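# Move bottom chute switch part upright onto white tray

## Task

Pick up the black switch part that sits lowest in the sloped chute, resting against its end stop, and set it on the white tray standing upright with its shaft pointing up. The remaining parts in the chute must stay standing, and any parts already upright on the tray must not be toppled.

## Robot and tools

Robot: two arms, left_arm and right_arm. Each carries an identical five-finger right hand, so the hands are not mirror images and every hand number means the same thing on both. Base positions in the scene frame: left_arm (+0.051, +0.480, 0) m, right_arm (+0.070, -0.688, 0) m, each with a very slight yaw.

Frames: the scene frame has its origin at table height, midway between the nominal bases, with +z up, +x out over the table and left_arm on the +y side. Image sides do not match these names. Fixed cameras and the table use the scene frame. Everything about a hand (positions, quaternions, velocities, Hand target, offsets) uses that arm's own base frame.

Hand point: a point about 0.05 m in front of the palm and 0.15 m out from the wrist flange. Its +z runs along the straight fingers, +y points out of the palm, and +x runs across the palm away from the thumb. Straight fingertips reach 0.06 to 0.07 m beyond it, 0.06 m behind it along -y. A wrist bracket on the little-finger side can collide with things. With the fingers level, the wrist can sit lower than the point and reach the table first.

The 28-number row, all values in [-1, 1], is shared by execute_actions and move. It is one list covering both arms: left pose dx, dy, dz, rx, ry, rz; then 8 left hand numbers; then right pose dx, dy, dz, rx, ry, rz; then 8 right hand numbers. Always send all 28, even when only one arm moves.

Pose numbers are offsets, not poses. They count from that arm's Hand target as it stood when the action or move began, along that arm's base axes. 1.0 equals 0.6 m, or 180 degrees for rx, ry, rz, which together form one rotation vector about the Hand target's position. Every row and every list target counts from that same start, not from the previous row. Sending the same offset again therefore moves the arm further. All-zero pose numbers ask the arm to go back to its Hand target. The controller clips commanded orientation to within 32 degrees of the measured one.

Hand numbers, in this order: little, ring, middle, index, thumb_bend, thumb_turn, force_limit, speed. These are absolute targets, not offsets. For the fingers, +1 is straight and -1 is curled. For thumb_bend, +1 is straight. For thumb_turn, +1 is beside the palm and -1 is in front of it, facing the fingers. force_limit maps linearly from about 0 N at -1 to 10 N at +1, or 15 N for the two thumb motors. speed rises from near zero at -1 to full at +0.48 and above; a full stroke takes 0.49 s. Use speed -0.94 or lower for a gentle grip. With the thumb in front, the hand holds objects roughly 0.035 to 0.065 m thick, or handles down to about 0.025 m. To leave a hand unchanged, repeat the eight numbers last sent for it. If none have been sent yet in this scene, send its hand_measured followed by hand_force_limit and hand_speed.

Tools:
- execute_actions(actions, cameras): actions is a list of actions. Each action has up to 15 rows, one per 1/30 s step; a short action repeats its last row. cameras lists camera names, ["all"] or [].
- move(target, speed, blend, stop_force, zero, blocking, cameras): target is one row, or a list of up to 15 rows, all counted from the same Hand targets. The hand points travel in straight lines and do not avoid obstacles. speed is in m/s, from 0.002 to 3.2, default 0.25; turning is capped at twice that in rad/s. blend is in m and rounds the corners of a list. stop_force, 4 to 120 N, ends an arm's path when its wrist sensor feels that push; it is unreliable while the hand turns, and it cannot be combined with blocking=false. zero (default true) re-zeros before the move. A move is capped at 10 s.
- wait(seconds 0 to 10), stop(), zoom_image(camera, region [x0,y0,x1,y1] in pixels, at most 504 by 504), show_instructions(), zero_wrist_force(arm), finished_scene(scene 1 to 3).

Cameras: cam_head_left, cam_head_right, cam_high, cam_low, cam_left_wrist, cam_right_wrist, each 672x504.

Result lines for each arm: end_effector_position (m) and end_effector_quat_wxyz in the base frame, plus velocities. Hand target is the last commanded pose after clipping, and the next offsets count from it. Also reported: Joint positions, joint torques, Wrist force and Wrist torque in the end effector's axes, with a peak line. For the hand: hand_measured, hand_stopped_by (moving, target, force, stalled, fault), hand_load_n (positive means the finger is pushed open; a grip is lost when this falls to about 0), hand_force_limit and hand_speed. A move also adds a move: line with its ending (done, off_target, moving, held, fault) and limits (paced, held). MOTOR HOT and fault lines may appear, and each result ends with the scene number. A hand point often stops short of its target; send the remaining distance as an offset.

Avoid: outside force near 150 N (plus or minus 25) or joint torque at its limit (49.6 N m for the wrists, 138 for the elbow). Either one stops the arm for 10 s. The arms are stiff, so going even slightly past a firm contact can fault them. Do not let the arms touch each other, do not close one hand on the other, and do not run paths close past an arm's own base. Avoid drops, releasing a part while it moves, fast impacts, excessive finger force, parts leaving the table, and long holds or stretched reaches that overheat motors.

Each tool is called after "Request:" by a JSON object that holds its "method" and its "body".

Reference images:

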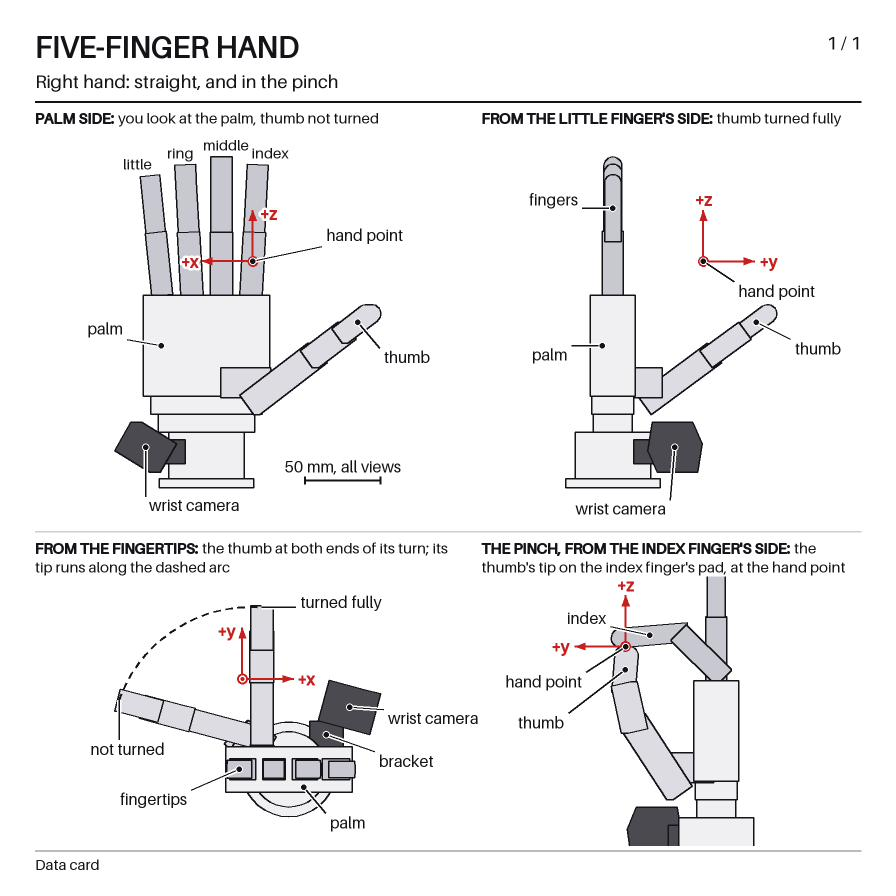

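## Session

Request:
{"method": "execute_actions", "body": {"actions": []}}

Request:
{"method": "zoom_image", "body": {"camera": "cam_head_left", "region": [370, 170, 570, 370]}}

Request:
{"method": "zoom_image", "body": {"camera": "cam_high", "region": [130, 80, 310, 260]}}

Scene clock: 0.00 s.
left_arm: end_effector_position=(+0.9332, -0.1091, +0.3964) hand_measured=(+1.000, +1.000, +1.000, +1.000, +1.000, +1.000) hand_load_n=(+0.0, +0.0, +0.0, +0.0, +0.0, +0.0) hand_stopped_by=(target, target, target, target, target, target) hand_force_limit=0.00 hand_speed=-0.80 end_effector_quat_wxyz=(-0.075, +0.950, +0.152, +0.263) | right_arm: end_effector_position=(+0.8245, +0.7369, +0.3379) hand_measured=(+1.000, +1.000, +1.000, +1.000, +1.000, +1.000) hand_load_n=(+0.0, +0.0, +0.0, +0.0, +0.0, +0.0) hand_stopped_by=(target, target, target, target, target, target) hand_force_limit=0.00 hand_speed=-0.80 end_effector_quat_wxyz=(+0.361, +0.569, +0.649, +0.353)
Joint positions: left_arm=[-0.343 -0.988 0.99 1.154 1.191 0.991] | right_arm=[0.741 -0.797 0.987 0.44 2.157 0.306]
Joint velocities: within noise
Joint torques (N m): no reading
Wrist force (N): no reading
Wrist torque (N m): no reading
Wrist force, peak (N): no reading
Hand target: left_arm +0.9332, -0.1091, +0.3964; -0.075, +0.950, +0.152, +0.263 | right_arm +0.8245, +0.7369, +0.3379; +0.361, +0.569, +0.649, +0.353

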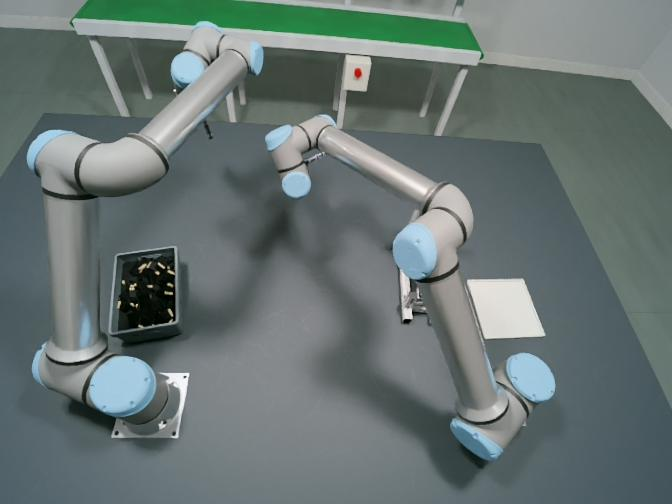

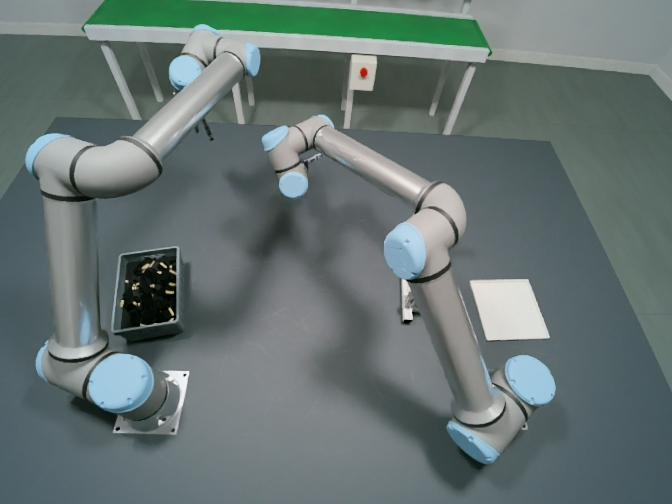

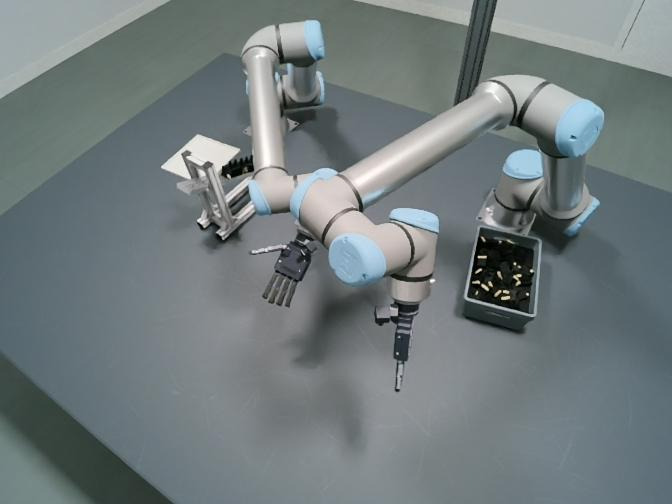

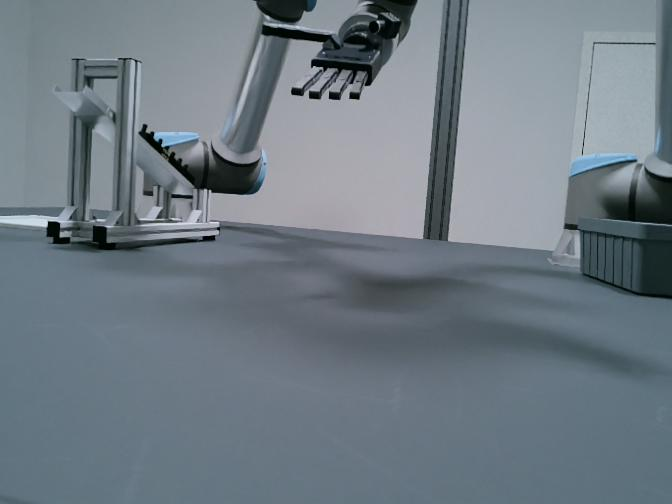

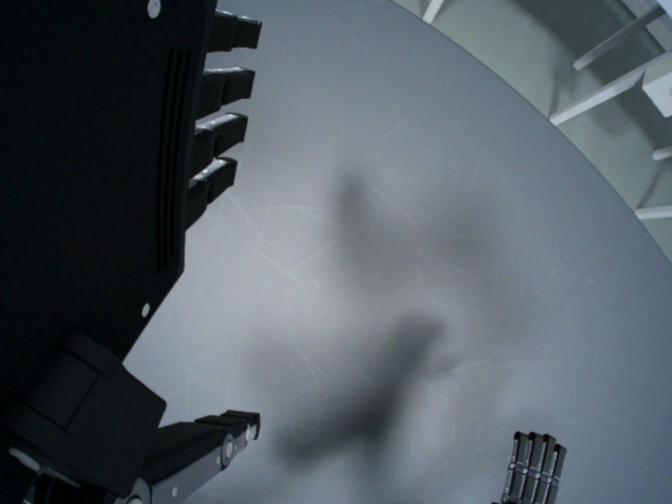

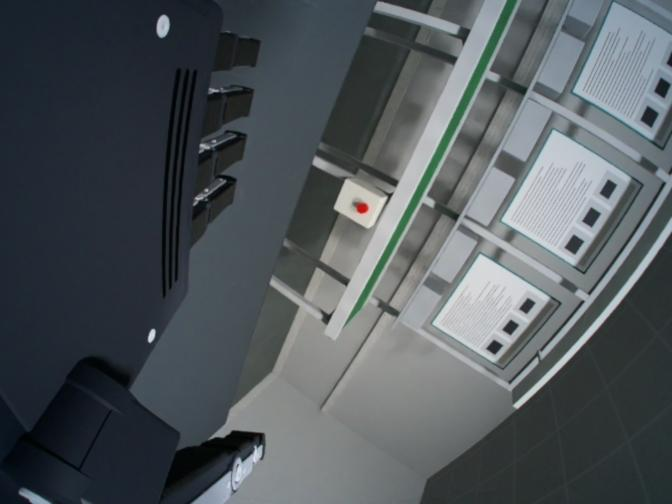

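Scaled by 2.520 from the camera's 672x504 image, which has a finer 960x720 frame.

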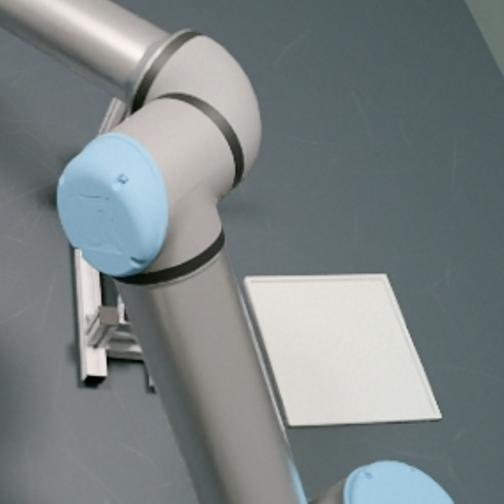

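Scaled by 2.800 from the camera's 672x504 image, which has a finer 960x720 frame.

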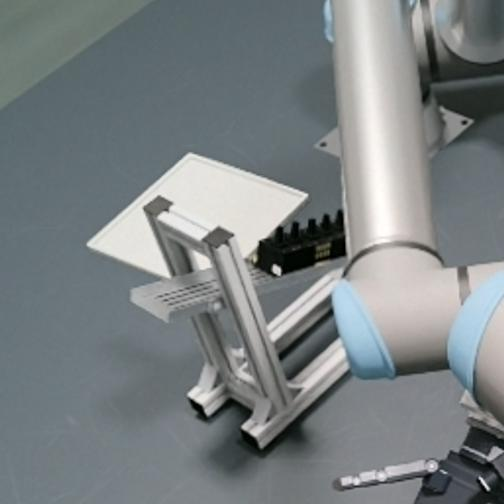

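Request:
{"method": "move", "body": {"target": [0,0,0,0,0,0,1,1,1,1,1,1,0,-0.8,-0.65,-0.62,0.1,0.26,0.2245,-0.0862,1,1,1,0.6,1,-0.8,-0.5,0], "speed": 0.5}}

Request:
{"method": "move", "body": {"target": [0,0,0,0,0,0,1,1,1,1,1,1,0,-0.8,-0.2492,-0.2248,-0.03,0.2597,0.2245,-0.0861,1,1,1,0.6,1,-0.8,-0.5,0], "speed": 0.5, "cameras": ["all"]}}

Request:
{"method": "zoom_image", "body": {"camera": "cam_right_wrist", "region": [430, 150, 630, 350]}}

Request:
{"method": "zoom_image", "body": {"camera": "cam_head_left", "region": [380, 180, 560, 360]}}

Scene clock: 10.80 s.
left_arm: end_effector_position=(+0.9332, -0.1091, +0.3964) hand_measured=(+1.000, +1.000, +1.000, +1.000, +1.000, +1.000) hand_load_n=(+0.0, +0.0, +0.0, +0.0, +0.0, +0.0) hand_stopped_by=(target, target, target, target, target, target) hand_force_limit=0.00 hand_speed=-0.80 end_effector_quat_wxyz=(-0.075, +0.950, +0.152, +0.263) | right_arm: end_effector_position=(+0.4346, +0.3650, +0.3978) hand_measured=(+1.000, +1.000, +1.000, +0.600, +1.000, -0.800) hand_load_n=(+0.0, +0.0, +0.0, +0.5, +0.0, +0.5) hand_stopped_by=(target, target, target, target, target, target) hand_force_limit=-0.50 hand_speed=0.00 end_effector_quat_wxyz=(-0.086, +0.825, +0.462, +0.314)
Joint positions: left_arm=[-0.343 -0.988 0.99 1.154 1.191 0.991] | right_arm=[0.394 -1.719 1.892 0.771 1.338 1.02]
Joint torques (N m): left_arm=[1.16 -87.94 -38.43 2.64 -1.36 0.15] | right_arm=[-13.78 -33.12 -28.48 4.42 -3.18 -2.44]
Wrist force (N): left_arm=[0.0 0.2 0.0] | right_arm=[-1.3 1.4 0.9]
Wrist torque (N m): left_arm=[0.02 0.00 0.00] | right_arm=[-0.08 -0.04 0.01]
Wrist force, peak (N): left_arm=[0.5 0.1 0.8] | right_arm=[-2.9 0.7 -1.1]
Hand target: left_arm +0.9332, -0.1091, +0.3964; -0.075, +0.950, +0.152, +0.263 | right_arm +0.4345, +0.3649, +0.3979; -0.086, +0.825, +0.462, +0.314
Off the commanded pose: left_arm 0.000 m, 0 deg | right_arm 0.000 m, 0 deg.
move: done

Scene clock: 13.13 s.
left_arm: end_effector_position=(+0.9332, -0.1091, +0.3964) hand_measured=(+1.000, +1.000, +1.000, +1.000, +1.000, +1.000) hand_load_n=(+0.0, +0.0, +0.0, +0.0, +0.0, +0.0) hand_stopped_by=(target, target, target, target, target, target) hand_force_limit=0.00 hand_speed=-0.80 end_effector_quat_wxyz=(-0.075, +0.950, +0.152, +0.263) | right_arm: end_effector_position=(+0.2851, +0.2301, +0.3799) hand_measured=(+1.000, +1.000, +1.000, +0.600, +1.000, -0.800) hand_load_n=(+0.0, +0.0, +0.0, +0.0, +0.0, +0.0) hand_stopped_by=(target, target, target, target, target, target) hand_force_limit=-0.50 hand_speed=0.00 end_effector_quat_wxyz=(-0.507, +0.832, +0.136, +0.180)
Joint positions: left_arm=[-0.343 -0.988 0.99 1.154 1.191 0.991] | right_arm=[-0.707 -1.984 2.488 1.892 0.67 0.122]
Joint torques (N m): left_arm=[1.86 -89.27 -38.29 2.5 -1.19 0.27] | right_arm=[-13.86 -6.52 -21.66 6.34 1.48 -2.66]
Wrist force (N): left_arm=[0.2 -0.2 0.5] | right_arm=[-1.3 4.2 -0.5]
Wrist torque (N m): left_arm=[-0.06 -0.05 0.01] | right_arm=[0.24 0.00 0.17]
Wrist force, peak (N): left_arm=[0.0 -0.4 0.8] | right_arm=[-1.7 4.3 -0.6]
Hand target: left_arm +0.9332, -0.1091, +0.3964; -0.075, +0.950, +0.152, +0.263 | right_arm +0.2850, +0.2300, +0.3799; -0.507, +0.832, +0.136, +0.180
Off the commanded pose: left_arm 0.000 m, 0 deg | right_arm 0.000 m, 0 deg.
move: done

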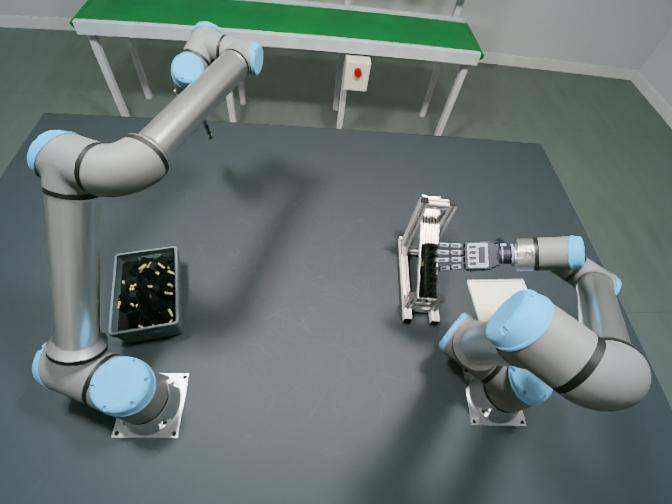

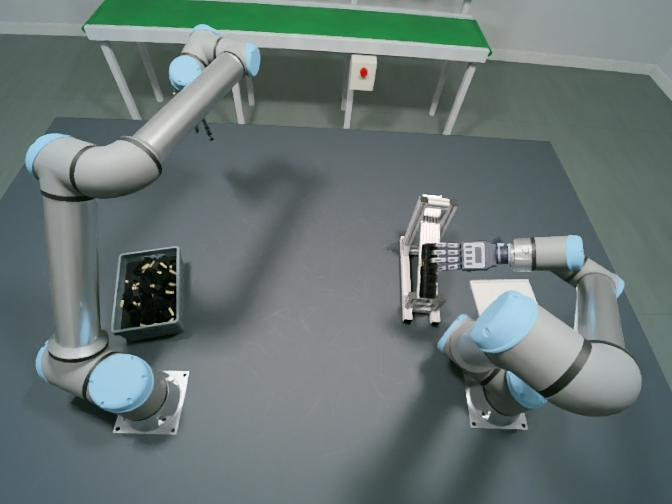

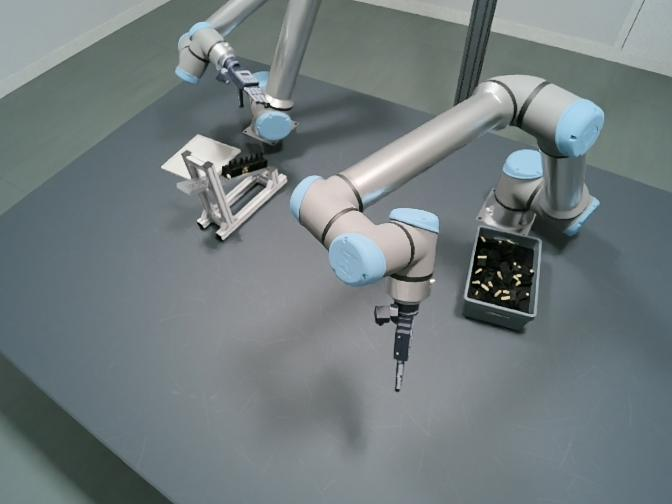

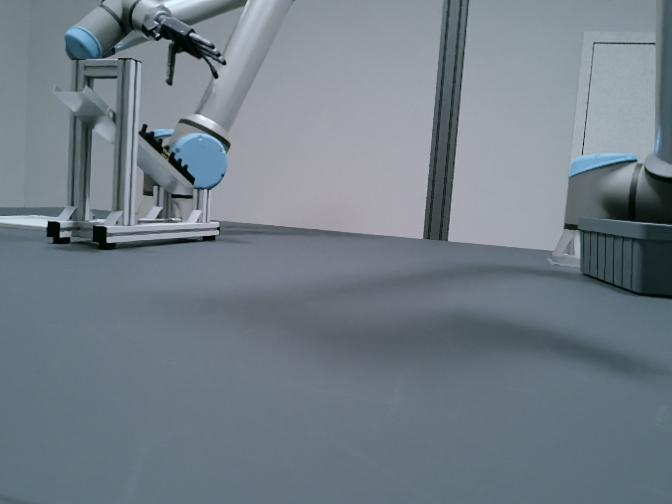

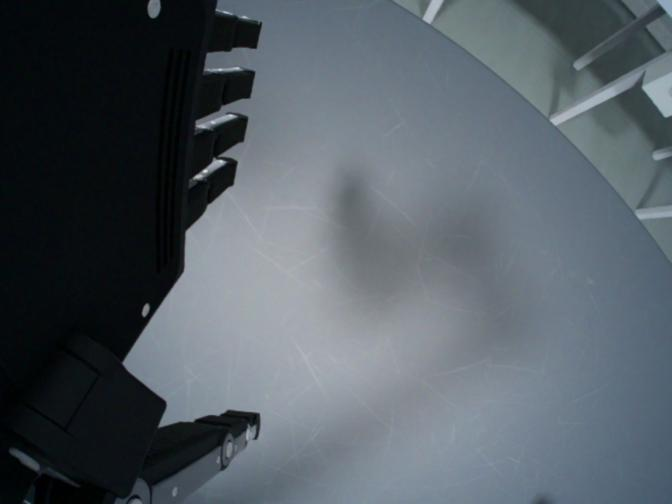

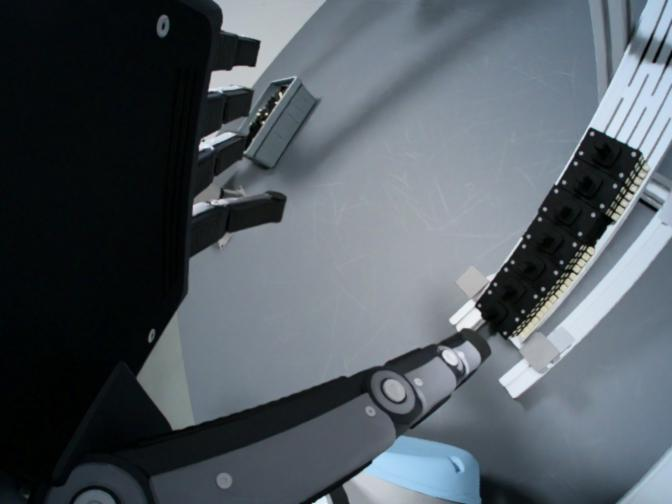

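Scaled by 2.520 from the camera's 672x504 image, which has a finer 960x720 frame.

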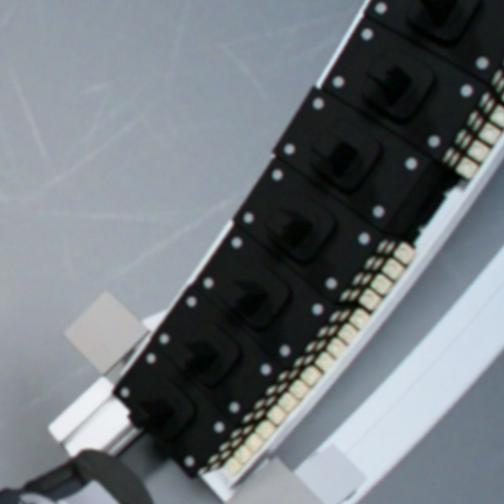

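Scaled by 2.800 from the camera's 672x504 image, which has a finer 960x720 frame.

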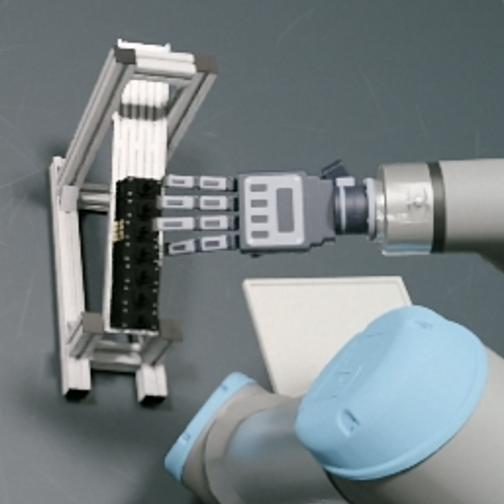

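Request:
{"method": "move", "body": {"target": [0,0,0,0,0,0,1,1,1,1,1,1,0,-0.8,0.0067,0.0118,-0.2828,0,0,-0.0271,1,1,1,0.6,1,-0.8,-0.5,0], "speed": 0.2, "cameras": ["cam_right_wrist"]}}

Request:
{"method": "zoom_image", "body": {"camera": "cam_right_wrist", "region": [330, 130, 530, 330]}}

Scene clock: 27.97 s.
left_arm: end_effector_position=(+0.9332, -0.1091, +0.3964) hand_measured=(+1.000, +1.000, +1.000, +1.000, +1.000, +1.000) hand_load_n=(+0.0, +0.0, +0.0, +0.0, +0.0, +0.0) hand_stopped_by=(target, target, target, target, target, target) hand_force_limit=0.00 hand_speed=-0.80 end_effector_quat_wxyz=(-0.075, +0.950, +0.152, +0.263) | right_arm: end_effector_position=(+0.2890, +0.2371, +0.2102) hand_measured=(+1.000, +1.000, +1.000, +0.600, +1.000, -0.800) hand_load_n=(+0.0, +0.0, +0.0, +0.0, +0.0, +0.0) hand_stopped_by=(target, target, target, target, target, target) hand_force_limit=-0.50 hand_speed=0.00 end_effector_quat_wxyz=(-0.499, +0.837, +0.101, +0.202)
Joint positions: left_arm=[-0.343 -0.988 0.99 1.154 1.191 0.991] | right_arm=[-0.709 -1.659 2.684 1.293 0.611 0.22]
Joint torques (N m): left_arm=[-2.24 -87.88 -37.91 2.69 -1.1 0.63] | right_arm=[10.44 1.11 -33.69 0.9 -3.6 2.33]
Wrist force (N): left_arm=[0.2 -0.4 0.2] | right_arm=[-1.4 3.8 -1.1]
Wrist torque (N m): left_arm=[-0.07 -0.03 0.00] | right_arm=[0.21 0.00 0.03]
Wrist force, peak (N): left_arm=[-0.2 -0.7 0.6] | right_arm=[-2.1 4.5 -0.4]
Hand target: left_arm +0.9332, -0.1091, +0.3964; -0.075, +0.950, +0.152, +0.263 | right_arm +0.2890, +0.2371, +0.2102; -0.499, +0.837, +0.101, +0.202
Off the commanded pose: left_arm 0.000 m, 0 deg | right_arm 0.000 m, 0 deg.
move: done
Images, in order (width x height): cam_right_wrist 672x504.

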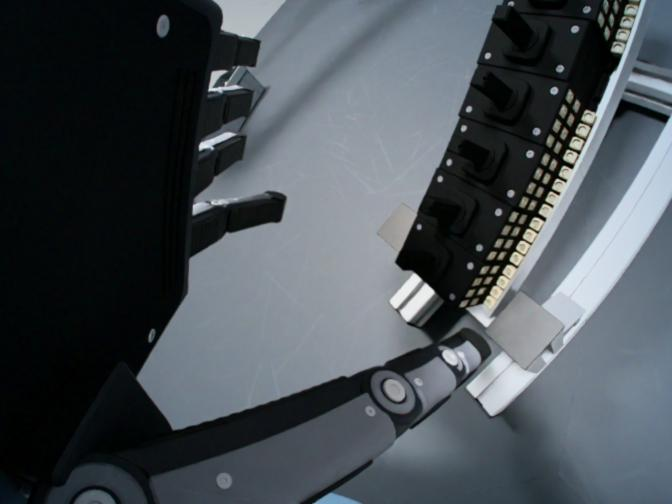

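Scaled by 2.520 from the camera's 672x504 image, which has a finer 960x720 frame.

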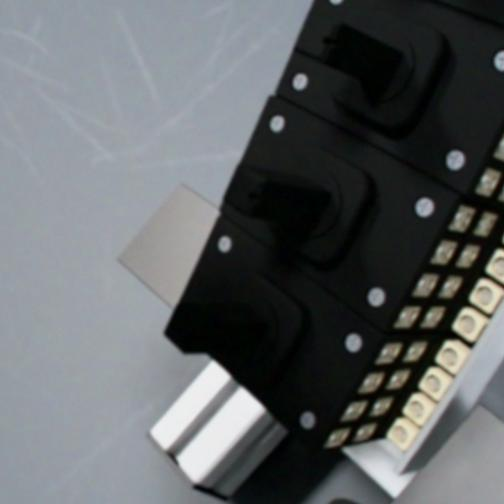

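Request:
{"method": "move", "body": {"target": [0,0,0,0,0,0,1,1,1,1,1,1,0,-0.8,0.0523,-0.0015,-0.1047,0,0,0,1,1,1,0.6,1,-0.8,-0.5,0], "speed": 0.07, "stop_force": 8, "cameras": ["cam_right_wrist"]}}

Request:
{"method": "zoom_image", "body": {"camera": "cam_right_wrist", "region": [230, 130, 530, 430]}}

Scene clock: 34.60 s.
left_arm: end_effector_position=(+0.9332, -0.1091, +0.3964) hand_measured=(+1.000, +1.000, +1.000, +1.000, +1.000, +1.000) hand_load_n=(+0.0, +0.0, +0.0, +0.0, +0.0, +0.0) hand_stopped_by=(target, target, target, target, target, target) hand_force_limit=0.00 hand_speed=-0.80 end_effector_quat_wxyz=(-0.075, +0.950, +0.152, +0.263) | right_arm: end_effector_position=(+0.3204, +0.2362, +0.1474) hand_measured=(+1.000, +1.000, +1.000, +0.600, +1.000, -0.800) hand_load_n=(+0.0, +0.0, +0.0, -0.5, +0.0, +0.0) hand_stopped_by=(target, target, target, target, target, target) hand_force_limit=-0.50 hand_speed=0.00 end_effector_quat_wxyz=(-0.499, +0.837, +0.101, +0.202)
Joint positions: left_arm=[-0.343 -0.988 0.99 1.154 1.191 0.991] | right_arm=[-0.605 -1.416 2.626 0.983 0.545 0.368]
Joint torques (N m): left_arm=[0.37 -87.23 -37.37 2.67 -0.95 -0.14] | right_arm=[8.94 -12.29 -26.28 1.12 -3.9 1.97]
Wrist force (N): left_arm=[-0.2 -0.3 0.0] | right_arm=[-1.0 4.0 -0.4]
Wrist torque (N m): left_arm=[-0.05 0.03 -0.02] | right_arm=[0.16 -0.10 0.06]
Wrist force, peak (N): left_arm=[0.0 -0.3 0.8] | right_arm=[-1.0 4.6 -0.2]
Hand target: left_arm +0.9332, -0.1091, +0.3964; -0.075, +0.950, +0.152, +0.263 | right_arm +0.3204, +0.2362, +0.1474; -0.499, +0.837, +0.101, +0.202
Off the commanded pose: left_arm 0.000 m, 0 deg | right_arm 0.000 m, 0 deg.
move: done
Images, in order (width x height): cam_right_wrist 672x504.

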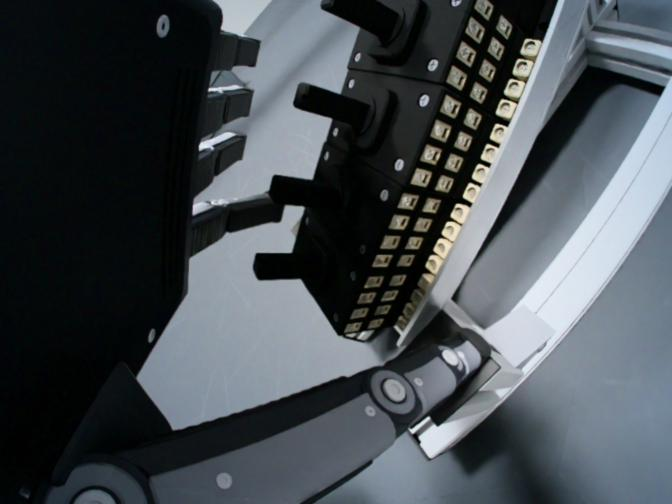

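Scaled by 1.680 from the camera's 672x504 image, which has a finer 960x720 frame.

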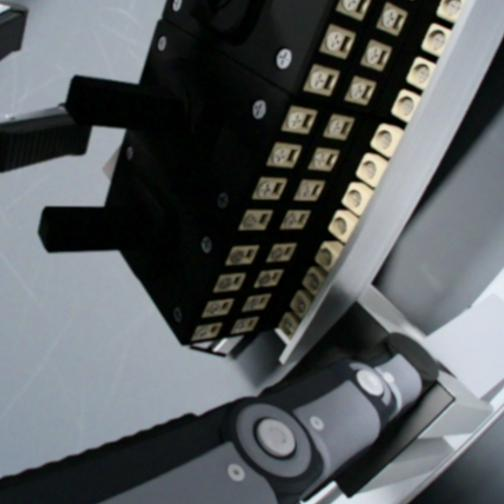

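Request:
{"method": "move", "body": {"target": [0,0,0,0,0,0,1,1,1,1,1,1,0,-0.8,0,0,0,0,0,0,1,1,1,-0.1,0.1,-0.8,-0.5,-0.9]}}

Request:
{"method": "move", "body": {"target": [0,0,0,0,0,0,1,1,1,1,1,1,0,-0.8,-0.0146,0.0005,0.03,0,0,0,1,1,1,-0.1,0.1,-0.8,-0.5,-0.9], "speed": 0.05, "cameras": ["cam_right_wrist", "cam_low"]}}

Scene clock: 40.40 s.
left_arm: end_effector_position=(+0.9332, -0.1091, +0.3964) hand_measured=(+1.000, +1.000, +1.000, +1.000, +1.000, +1.000) hand_load_n=(+0.0, +0.0, +0.0, +0.0, +0.0, +0.0) hand_stopped_by=(target, target, target, target, target, target) hand_force_limit=0.00 hand_speed=-0.80 end_effector_quat_wxyz=(-0.075, +0.950, +0.152, +0.263) | right_arm: end_effector_position=(+0.3204, +0.2362, +0.1474) hand_measured=(+1.000, +1.000, +1.000, +0.256, +0.508, -0.800) hand_load_n=(+0.0, +0.0, +0.0, +3.0, +3.5, +0.0) hand_stopped_by=(target, target, target, force, force, target) hand_force_limit=-0.50 hand_speed=-0.90 end_effector_quat_wxyz=(-0.499, +0.837, +0.101, +0.202)
Joint positions: left_arm=[-0.343 -0.988 0.99 1.154 1.191 0.991] | right_arm=[-0.605 -1.416 2.626 0.983 0.545 0.368]
Joint torques (N m): left_arm=[1.32 -88.98 -38.29 2.1 -0.95 -0.64] | right_arm=[3.71 -12.6 -24.82 2.04 -2.57 0.87]
Wrist force (N): left_arm=[-0.3 -0.4 0.4] | right_arm=[-1.8 3.5 -0.4]
Wrist torque (N m): left_arm=[-0.08 0.03 -0.02] | right_arm=[0.13 -0.05 0.05]
Wrist force, peak (N): left_arm=[0.0 -1.0 0.4] | right_arm=[-1.3 4.4 -0.9]
Hand target: left_arm +0.9332, -0.1091, +0.3964; -0.075, +0.950, +0.152, +0.263 | right_arm +0.3204, +0.2362, +0.1474; -0.499, +0.837, +0.101, +0.202
Off the commanded pose: left_arm 0.000 m, 0 deg | right_arm 0.000 m, 0 deg.
move: done

Scene clock: 41.40 s.
left_arm: end_effector_position=(+0.9332, -0.1091, +0.3964) hand_measured=(+1.000, +1.000, +1.000, +1.000, +1.000, +1.000) hand_load_n=(+0.0, +0.0, +0.0, +0.0, +0.0, +0.0) hand_stopped_by=(target, target, target, target, target, target) hand_force_limit=0.00 hand_speed=-0.80 end_effector_quat_wxyz=(-0.075, +0.950, +0.152, +0.263) | right_arm: end_effector_position=(+0.3117, +0.2365, +0.1653) hand_measured=(+1.000, +1.000, +1.000, +0.256, +0.508, -0.800) hand_load_n=(+0.0, +0.0, +0.0, +0.0, +0.0, +0.0) hand_stopped_by=(target, target, target, force, force, target) hand_force_limit=-0.50 hand_speed=-0.90 end_effector_quat_wxyz=(-0.499, +0.837, +0.101, +0.202)
Joint positions: left_arm=[-0.343 -0.988 0.99 1.154 1.191 0.991] | right_arm=[-0.63 -1.48 2.643 1.063 0.56 0.33]
Joint torques (N m): left_arm=[2.38 -88.82 -37.37 2.73 -0.99 -0.04] | right_arm=[-13.68 -27.14 0.37 6.48 1.45 -2.43]
Wrist force (N): left_arm=[0.4 -0.3 0.5] | right_arm=[-1.2 4.1 -1.1]
Wrist torque (N m): left_arm=[-0.06 -0.07 0.02] | right_arm=[0.23 -0.03 0.17]
Wrist force, peak (N): left_arm=[0.3 -0.5 0.4] | right_arm=[-2.3 6.0 0.2]
Hand target: left_arm +0.9332, -0.1091, +0.3964; -0.075, +0.950, +0.152, +0.263 | right_arm +0.3117, +0.2365, +0.1654; -0.499, +0.837, +0.101, +0.202
Off the commanded pose: left_arm 0.000 m, 0 deg | right_arm 0.000 m, 0 deg.
move: done
Images, in order (width x height): cam_low 672x504, cam_right_wrist 672x504.

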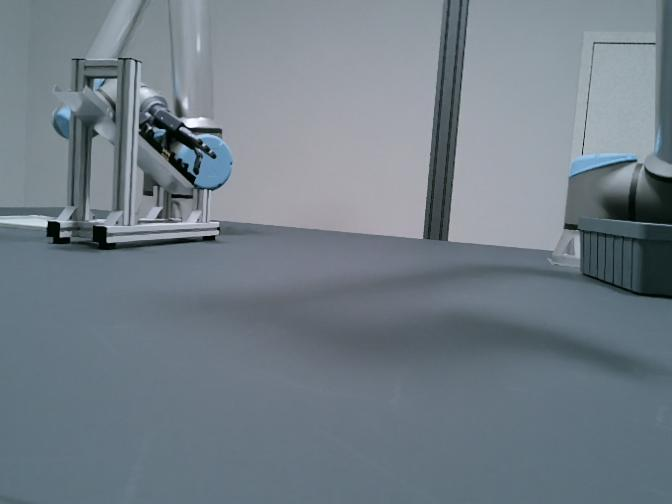

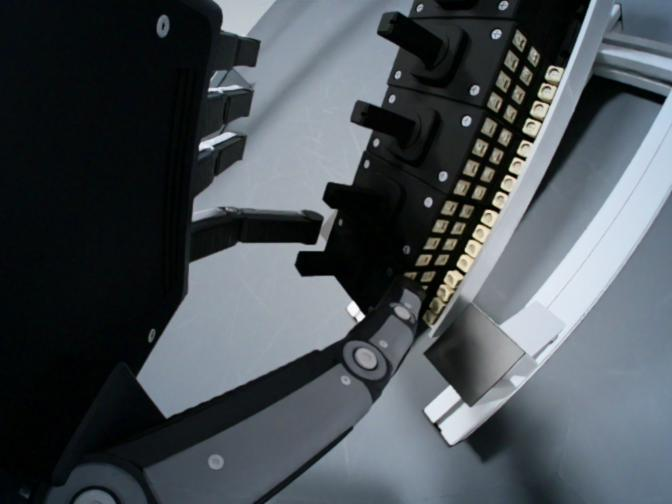

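Request:
{"method": "move", "body": {"target": [0,0,0,0,0,0,1,1,1,1,1,1,0,-0.8,0,0,0,0,0,0,1,1,1,0.6,1,-0.8,-0.5,0]}}

Request:
{"method": "move", "body": {"target": [0,0,0,0,0,0,1,1,1,1,1,1,0,-0.8,0.0162,0.0028,-0.0333,0,0,0,1,1,1,0.6,1,-0.8,-0.5,0], "speed": 0.06, "stop_force": 8}}

Request:
{"method": "move", "body": {"target": [0,0,0,0,0,0,1,1,1,1,1,1,0,-0.8,0,0,0,0,0,0,1,1,1,-0.1,0.1,-0.8,0.2,-0.9], "cameras": ["cam_right_wrist"]}}

Request:
{"method": "zoom_image", "body": {"camera": "cam_right_wrist", "region": [180, 130, 480, 430]}}

Scene clock: 47.93 s.
left_arm: end_effector_position=(+0.9332, -0.1091, +0.3964) hand_measured=(+1.000, +1.000, +1.000, +1.000, +1.000, +1.000) hand_load_n=(+0.0, +0.0, +0.0, +0.0, +0.0, +0.0) hand_stopped_by=(target, target, target, target, target, target) hand_force_limit=0.00 hand_speed=-0.80 end_effector_quat_wxyz=(-0.075, +0.950, +0.152, +0.263) | right_arm: end_effector_position=(+0.3117, +0.2365, +0.1654) hand_measured=(+1.000, +1.000, +1.000, +0.600, +1.000, -0.800) hand_load_n=(+0.0, +0.0, +0.0, +0.0, +0.0, +0.0) hand_stopped_by=(target, target, target, target, target, target) hand_force_limit=-0.50 hand_speed=0.00 end_effector_quat_wxyz=(-0.499, +0.837, +0.101, +0.202)
Joint positions: left_arm=[-0.343 -0.988 0.99 1.154 1.191 0.991] | right_arm=[-0.63 -1.48 2.643 1.063 0.56 0.33]
Joint torques (N m): left_arm=[0.54 -87.66 -37.79 2.49 -0.72 0.08] | right_arm=[-12.74 -24.81 0.41 6.06 1.24 -2.6]
Wrist force (N): left_arm=[-0.2 -0.4 0.5] | right_arm=[-1.1 4.0 -0.5]
Wrist torque (N m): left_arm=[-0.10 0.01 -0.02] | right_arm=[0.19 -0.07 0.17]
Wrist force, peak (N): left_arm=[0.0 -0.7 0.4] | right_arm=[-1.5 4.3 -0.6]
Hand target: left_arm +0.9332, -0.1091, +0.3964; -0.075, +0.950, +0.152, +0.263 | right_arm +0.3117, +0.2365, +0.1654; -0.499, +0.837, +0.101, +0.202
Off the commanded pose: left_arm 0.000 m, 0 deg | right_arm 0.000 m, 0 deg.
move: done

Scene clock: 49.77 s.
left_arm: end_effector_position=(+0.9332, -0.1091, +0.3964) hand_measured=(+1.000, +1.000, +1.000, +1.000, +1.000, +1.000) hand_load_n=(+0.0, +0.0, +0.0, +0.0, +0.0, +0.0) hand_stopped_by=(target, target, target, target, target, target) hand_force_limit=0.00 hand_speed=-0.80 end_effector_quat_wxyz=(-0.075, +0.950, +0.152, +0.263) | right_arm: end_effector_position=(+0.3211, +0.2380, +0.1460) hand_measured=(+1.000, +1.000, +1.000, +0.600, +1.000, -0.800) hand_load_n=(+0.0, +0.0, +0.0, +0.0, -0.5, -2.0) hand_stopped_by=(target, target, target, target, target, target) hand_force_limit=-0.50 hand_speed=0.00 end_effector_quat_wxyz=(-0.499, +0.837, +0.101, +0.202)
Joint positions: left_arm=[-0.343 -0.988 0.99 1.154 1.191 0.991] | right_arm=[-0.596 -1.413 2.623 0.971 0.539 0.382]
Joint torques (N m): left_arm=[4.51 -90.33 -38.34 2.38 -1 -0.06] | right_arm=[-13.43 -28.97 3.2 5.5 1.86 -2.59]
Wrist force (N): left_arm=[0.3 -0.3 0.5] | right_arm=[0.4 -0.6 -3.8]
Wrist torque (N m): left_arm=[-0.07 -0.08 0.02] | right_arm=[-0.15 -0.11 0.07]
Wrist force, peak (N): left_arm=[-0.1 -0.4 0.8] | right_arm=[1.3 -4.2 -5.9]
Hand target: left_arm +0.9332, -0.1091, +0.3964; -0.075, +0.950, +0.152, +0.263 | right_arm +0.3211, +0.2380, +0.1460; -0.499, +0.837, +0.101, +0.202 (not the last commanded pose)
Off the commanded pose: left_arm 0.000 m, 0 deg | right_arm 0.001 m, 0 deg.
move: contact (right_arm)

Scene clock: 53.23 s.
left_arm: end_effector_position=(+0.9332, -0.1091, +0.3964) hand_measured=(+1.000, +1.000, +1.000, +1.000, +1.000, +1.000) hand_load_n=(+0.0, +0.0, +0.0, +0.0, -0.5, -0.5) hand_stopped_by=(target, target, target, target, target, target) hand_force_limit=0.00 hand_speed=-0.80 end_effector_quat_wxyz=(-0.075, +0.950, +0.152, +0.263) | right_arm: end_effector_position=(+0.3210, +0.2380, +0.1460) hand_measured=(+1.000, +1.000, +1.000, +0.212, +0.540, -0.800) hand_load_n=(+0.0, +0.0, +0.0, +9.0, +9.0, +0.0) hand_stopped_by=(target, target, target, force, force, target) hand_force_limit=0.20 hand_speed=-0.90 end_effector_quat_wxyz=(-0.499, +0.837, +0.101, +0.202)
Joint positions: left_arm=[-0.343 -0.988 0.99 1.154 1.191 0.991] | right_arm=[-0.596 -1.413 2.623 0.971 0.539 0.382]
Joint torques (N m): left_arm=[1.97 -90.44 -38.64 2.51 -1.01 0.48] | right_arm=[-9.48 -27.74 -20.87 5.46 -1.89 -1.14]
Wrist force (N): left_arm=[0.3 0.0 0.2] | right_arm=[-2.0 4.4 -0.5]
Wrist torque (N m): left_arm=[-0.01 -0.06 0.02] | right_arm=[0.19 -0.04 0.19]
Wrist force, peak (N): left_arm=[-0.2 -0.8 0.1] | right_arm=[-2.1 5.0 0.3]
Hand target: left_arm +0.9332, -0.1091, +0.3964; -0.075, +0.950, +0.152, +0.263 | right_arm +0.3211, +0.2380, +0.1460; -0.499, +0.837, +0.101, +0.202
Off the commanded pose: left_arm 0.000 m, 0 deg | right_arm 0.000 m, 0 deg.
move: done
Images, in order (width x height): cam_right_wrist 672x504.

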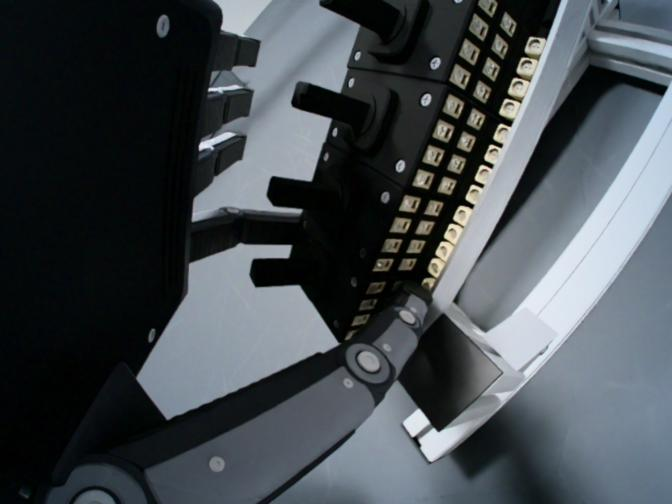

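Scaled by 1.680 from the camera's 672x504 image, which has a finer 960x720 frame.

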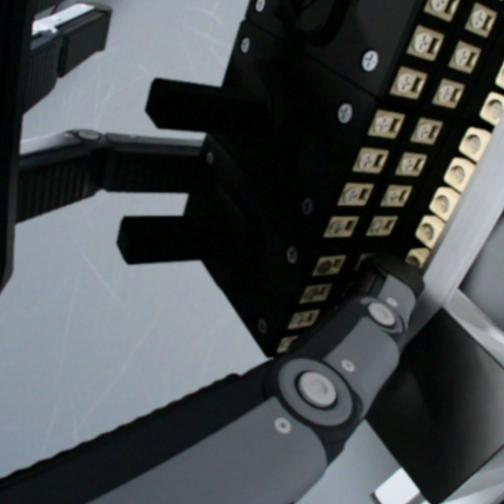

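Request:
{"method": "move", "body": {"target": [0,0,0,0,0,0,1,1,1,1,1,1,0,-0.8,-0.0146,0.0005,0.03,0,0,0,1,1,1,-0.1,0.1,-0.8,0.2,-0.9], "speed": 0.04, "cameras": ["cam_right_wrist"]}}

Request:
{"method": "zoom_image", "body": {"camera": "cam_right_wrist", "region": [180, 130, 480, 430]}}

Scene clock: 56.87 s.
left_arm: end_effector_position=(+0.9332, -0.1091, +0.3964) hand_measured=(+1.000, +1.000, +1.000, +1.000, +1.000, +1.000) hand_load_n=(+0.0, +0.0, +0.0, +0.0, +0.0, +0.0) hand_stopped_by=(target, target, target, target, target, target) hand_force_limit=0.00 hand_speed=-0.80 end_effector_quat_wxyz=(-0.075, +0.950, +0.152, +0.263) | right_arm: end_effector_position=(+0.3123, +0.2383, +0.1639) hand_measured=(+1.000, +1.000, +1.000, +0.212, +0.540, -0.800) hand_load_n=(+0.0, +0.0, +0.0, +8.0, +8.5, -1.0) hand_stopped_by=(target, target, target, force, force, target) hand_force_limit=0.20 hand_speed=-0.90 end_effector_quat_wxyz=(-0.499, +0.837, +0.101, +0.202)
Joint positions: left_arm=[-0.343 -0.988 0.99 1.154 1.191 0.991] | right_arm=[-0.62 -1.476 2.64 1.05 0.554 0.344]
Joint torques (N m): left_arm=[2.13 -89.48 -37.81 2.54 -0.38 0.22] | right_arm=[-13.37 -25.89 1.37 6.63 1.32 -2.57]
Wrist force (N): left_arm=[0.0 -0.3 0.3] | right_arm=[-0.3 5.5 0.4]
Wrist torque (N m): left_arm=[-0.08 -0.01 -0.01] | right_arm=[0.18 -0.08 0.19]
Wrist force, peak (N): left_arm=[0.4 -0.3 0.6] | right_arm=[-3.8 5.2 1.7]
Hand target: left_arm +0.9332, -0.1091, +0.3964; -0.075, +0.950, +0.152, +0.263 | right_arm +0.3123, +0.2383, +0.1640; -0.499, +0.837, +0.101, +0.202
Off the commanded pose: left_arm 0.000 m, 0 deg | right_arm 0.000 m, 0 deg.
move: done
Images, in order (width x height): cam_right_wrist 672x504.

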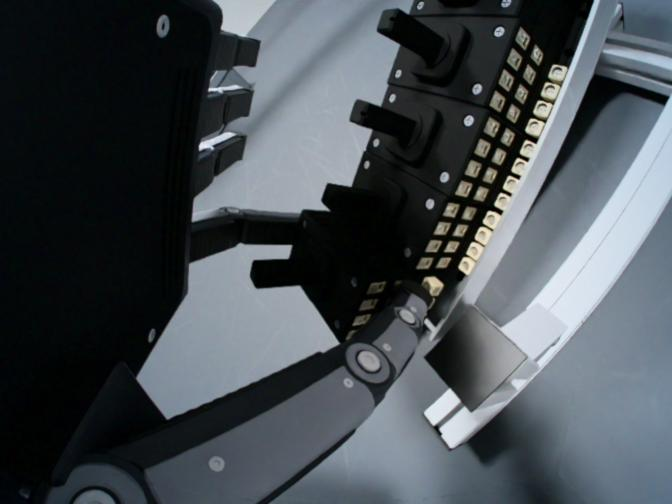

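Scaled by 1.680 from the camera's 672x504 image, which has a finer 960x720 frame.

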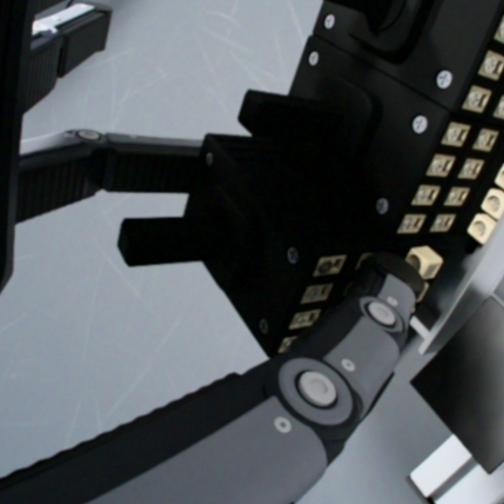

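Request:
{"method": "move", "body": {"target": [0,0,0,0,0,0,1,1,1,1,1,1,0,-0.8,-0.0584,0.0020,0.12,0,0,0,1,1,1,-0.1,0.1,-0.8,0.2,-0.9], "speed": 0.08, "cameras": ["cam_right_wrist","cam_low","cam_high"]}}

Request:
{"method": "zoom_image", "body": {"camera": "cam_right_wrist", "region": [230, 130, 530, 430]}}

Request:
{"method": "zoom_image", "body": {"camera": "cam_low", "region": [120, 60, 240, 180]}}

Scene clock: 64.07 s.
left_arm: end_effector_position=(+0.9332, -0.1091, +0.3964) hand_measured=(+1.000, +1.000, +1.000, +1.000, +1.000, +1.000) hand_load_n=(+0.0, +0.0, +0.0, +0.0, +0.0, +0.0) hand_stopped_by=(target, target, target, target, target, target) hand_force_limit=0.00 hand_speed=-0.80 end_effector_quat_wxyz=(-0.075, +0.950, +0.152, +0.263) | right_arm: end_effector_position=(+0.2773, +0.2395, +0.2360) hand_measured=(+1.000, +1.000, +1.000, +0.212, +0.540, -0.800) hand_load_n=(+0.0, +0.0, +0.0, +7.5, +7.0, +0.0) hand_stopped_by=(target, target, target, force, force, target) hand_force_limit=0.20 hand_speed=-0.90 end_effector_quat_wxyz=(-0.499, +0.837, +0.101, +0.202)
Joint positions: left_arm=[-0.343 -0.988 0.99 1.154 1.191 0.991] | right_arm=[-0.751 -1.772 2.696 1.434 0.64 0.169]
Joint torques (N m): left_arm=[0.24 -87.25 -38.12 2.39 -0.63 0.5] | right_arm=[-13.95 -12.67 -9.01 6.24 1.4 -2.72]
Wrist force (N): left_arm=[-0.1 -0.3 0.0] | right_arm=[-1.5 4.6 -0.5]
Wrist torque (N m): left_arm=[-0.05 0.01 -0.01] | right_arm=[0.24 -0.02 0.17]
Wrist force, peak (N): left_arm=[0.3 -0.8 0.5] | right_arm=[-0.6 6.2 0.2]
Hand target: left_arm +0.9332, -0.1091, +0.3964; -0.075, +0.950, +0.152, +0.263 | right_arm +0.2773, +0.2395, +0.2360; -0.499, +0.837, +0.101, +0.202
Off the commanded pose: left_arm 0.000 m, 0 deg | right_arm 0.000 m, 0 deg.
move: done
Images, in order (width x height): cam_high 672x504, cam_low 672x504, cam_right_wrist 672x504.

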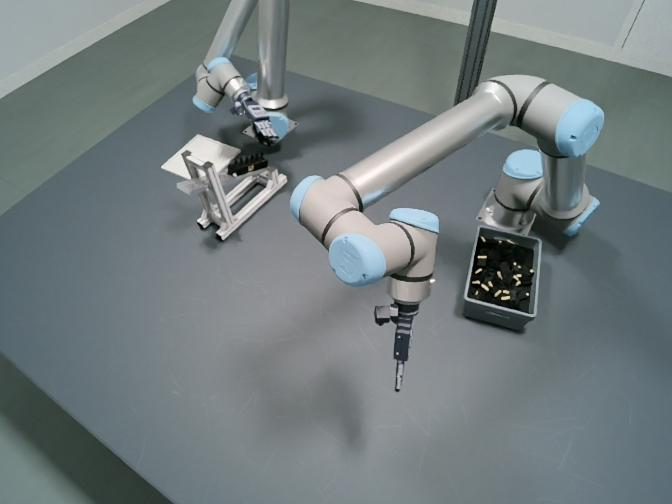

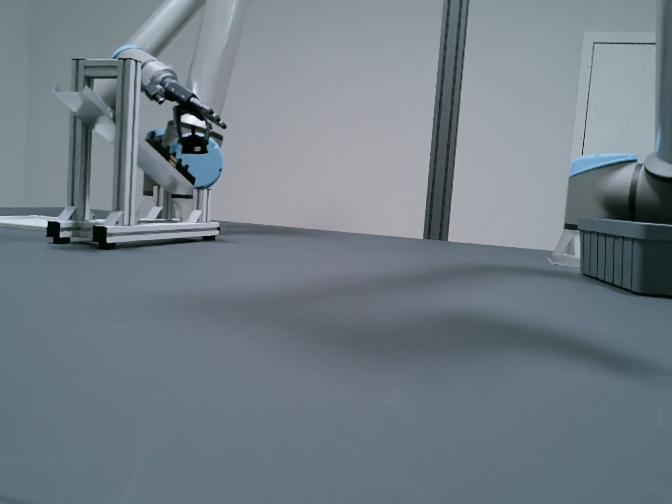

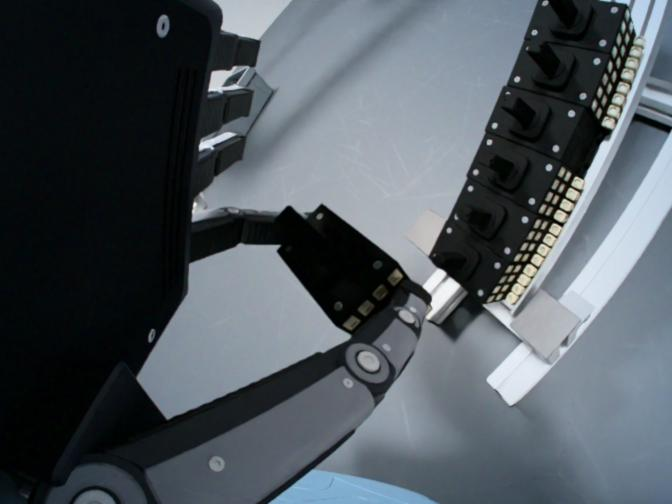

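Scaled by 1.680 from the camera's 672x504 image, which has a finer 960x720 frame.

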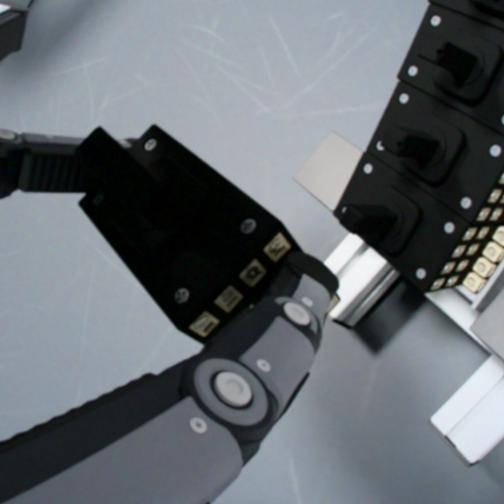

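Scaled by 4.200 from the camera's 672x504 image, which has a finer 960x720 frame.

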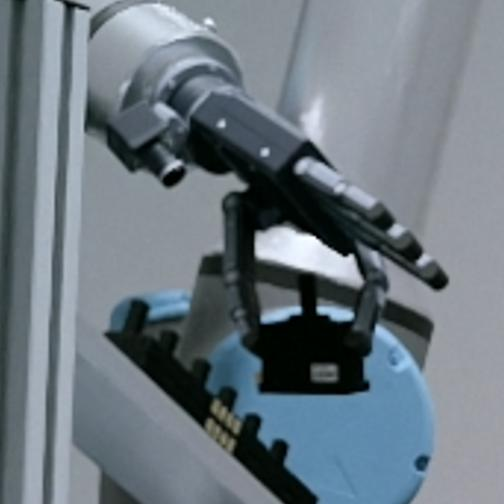

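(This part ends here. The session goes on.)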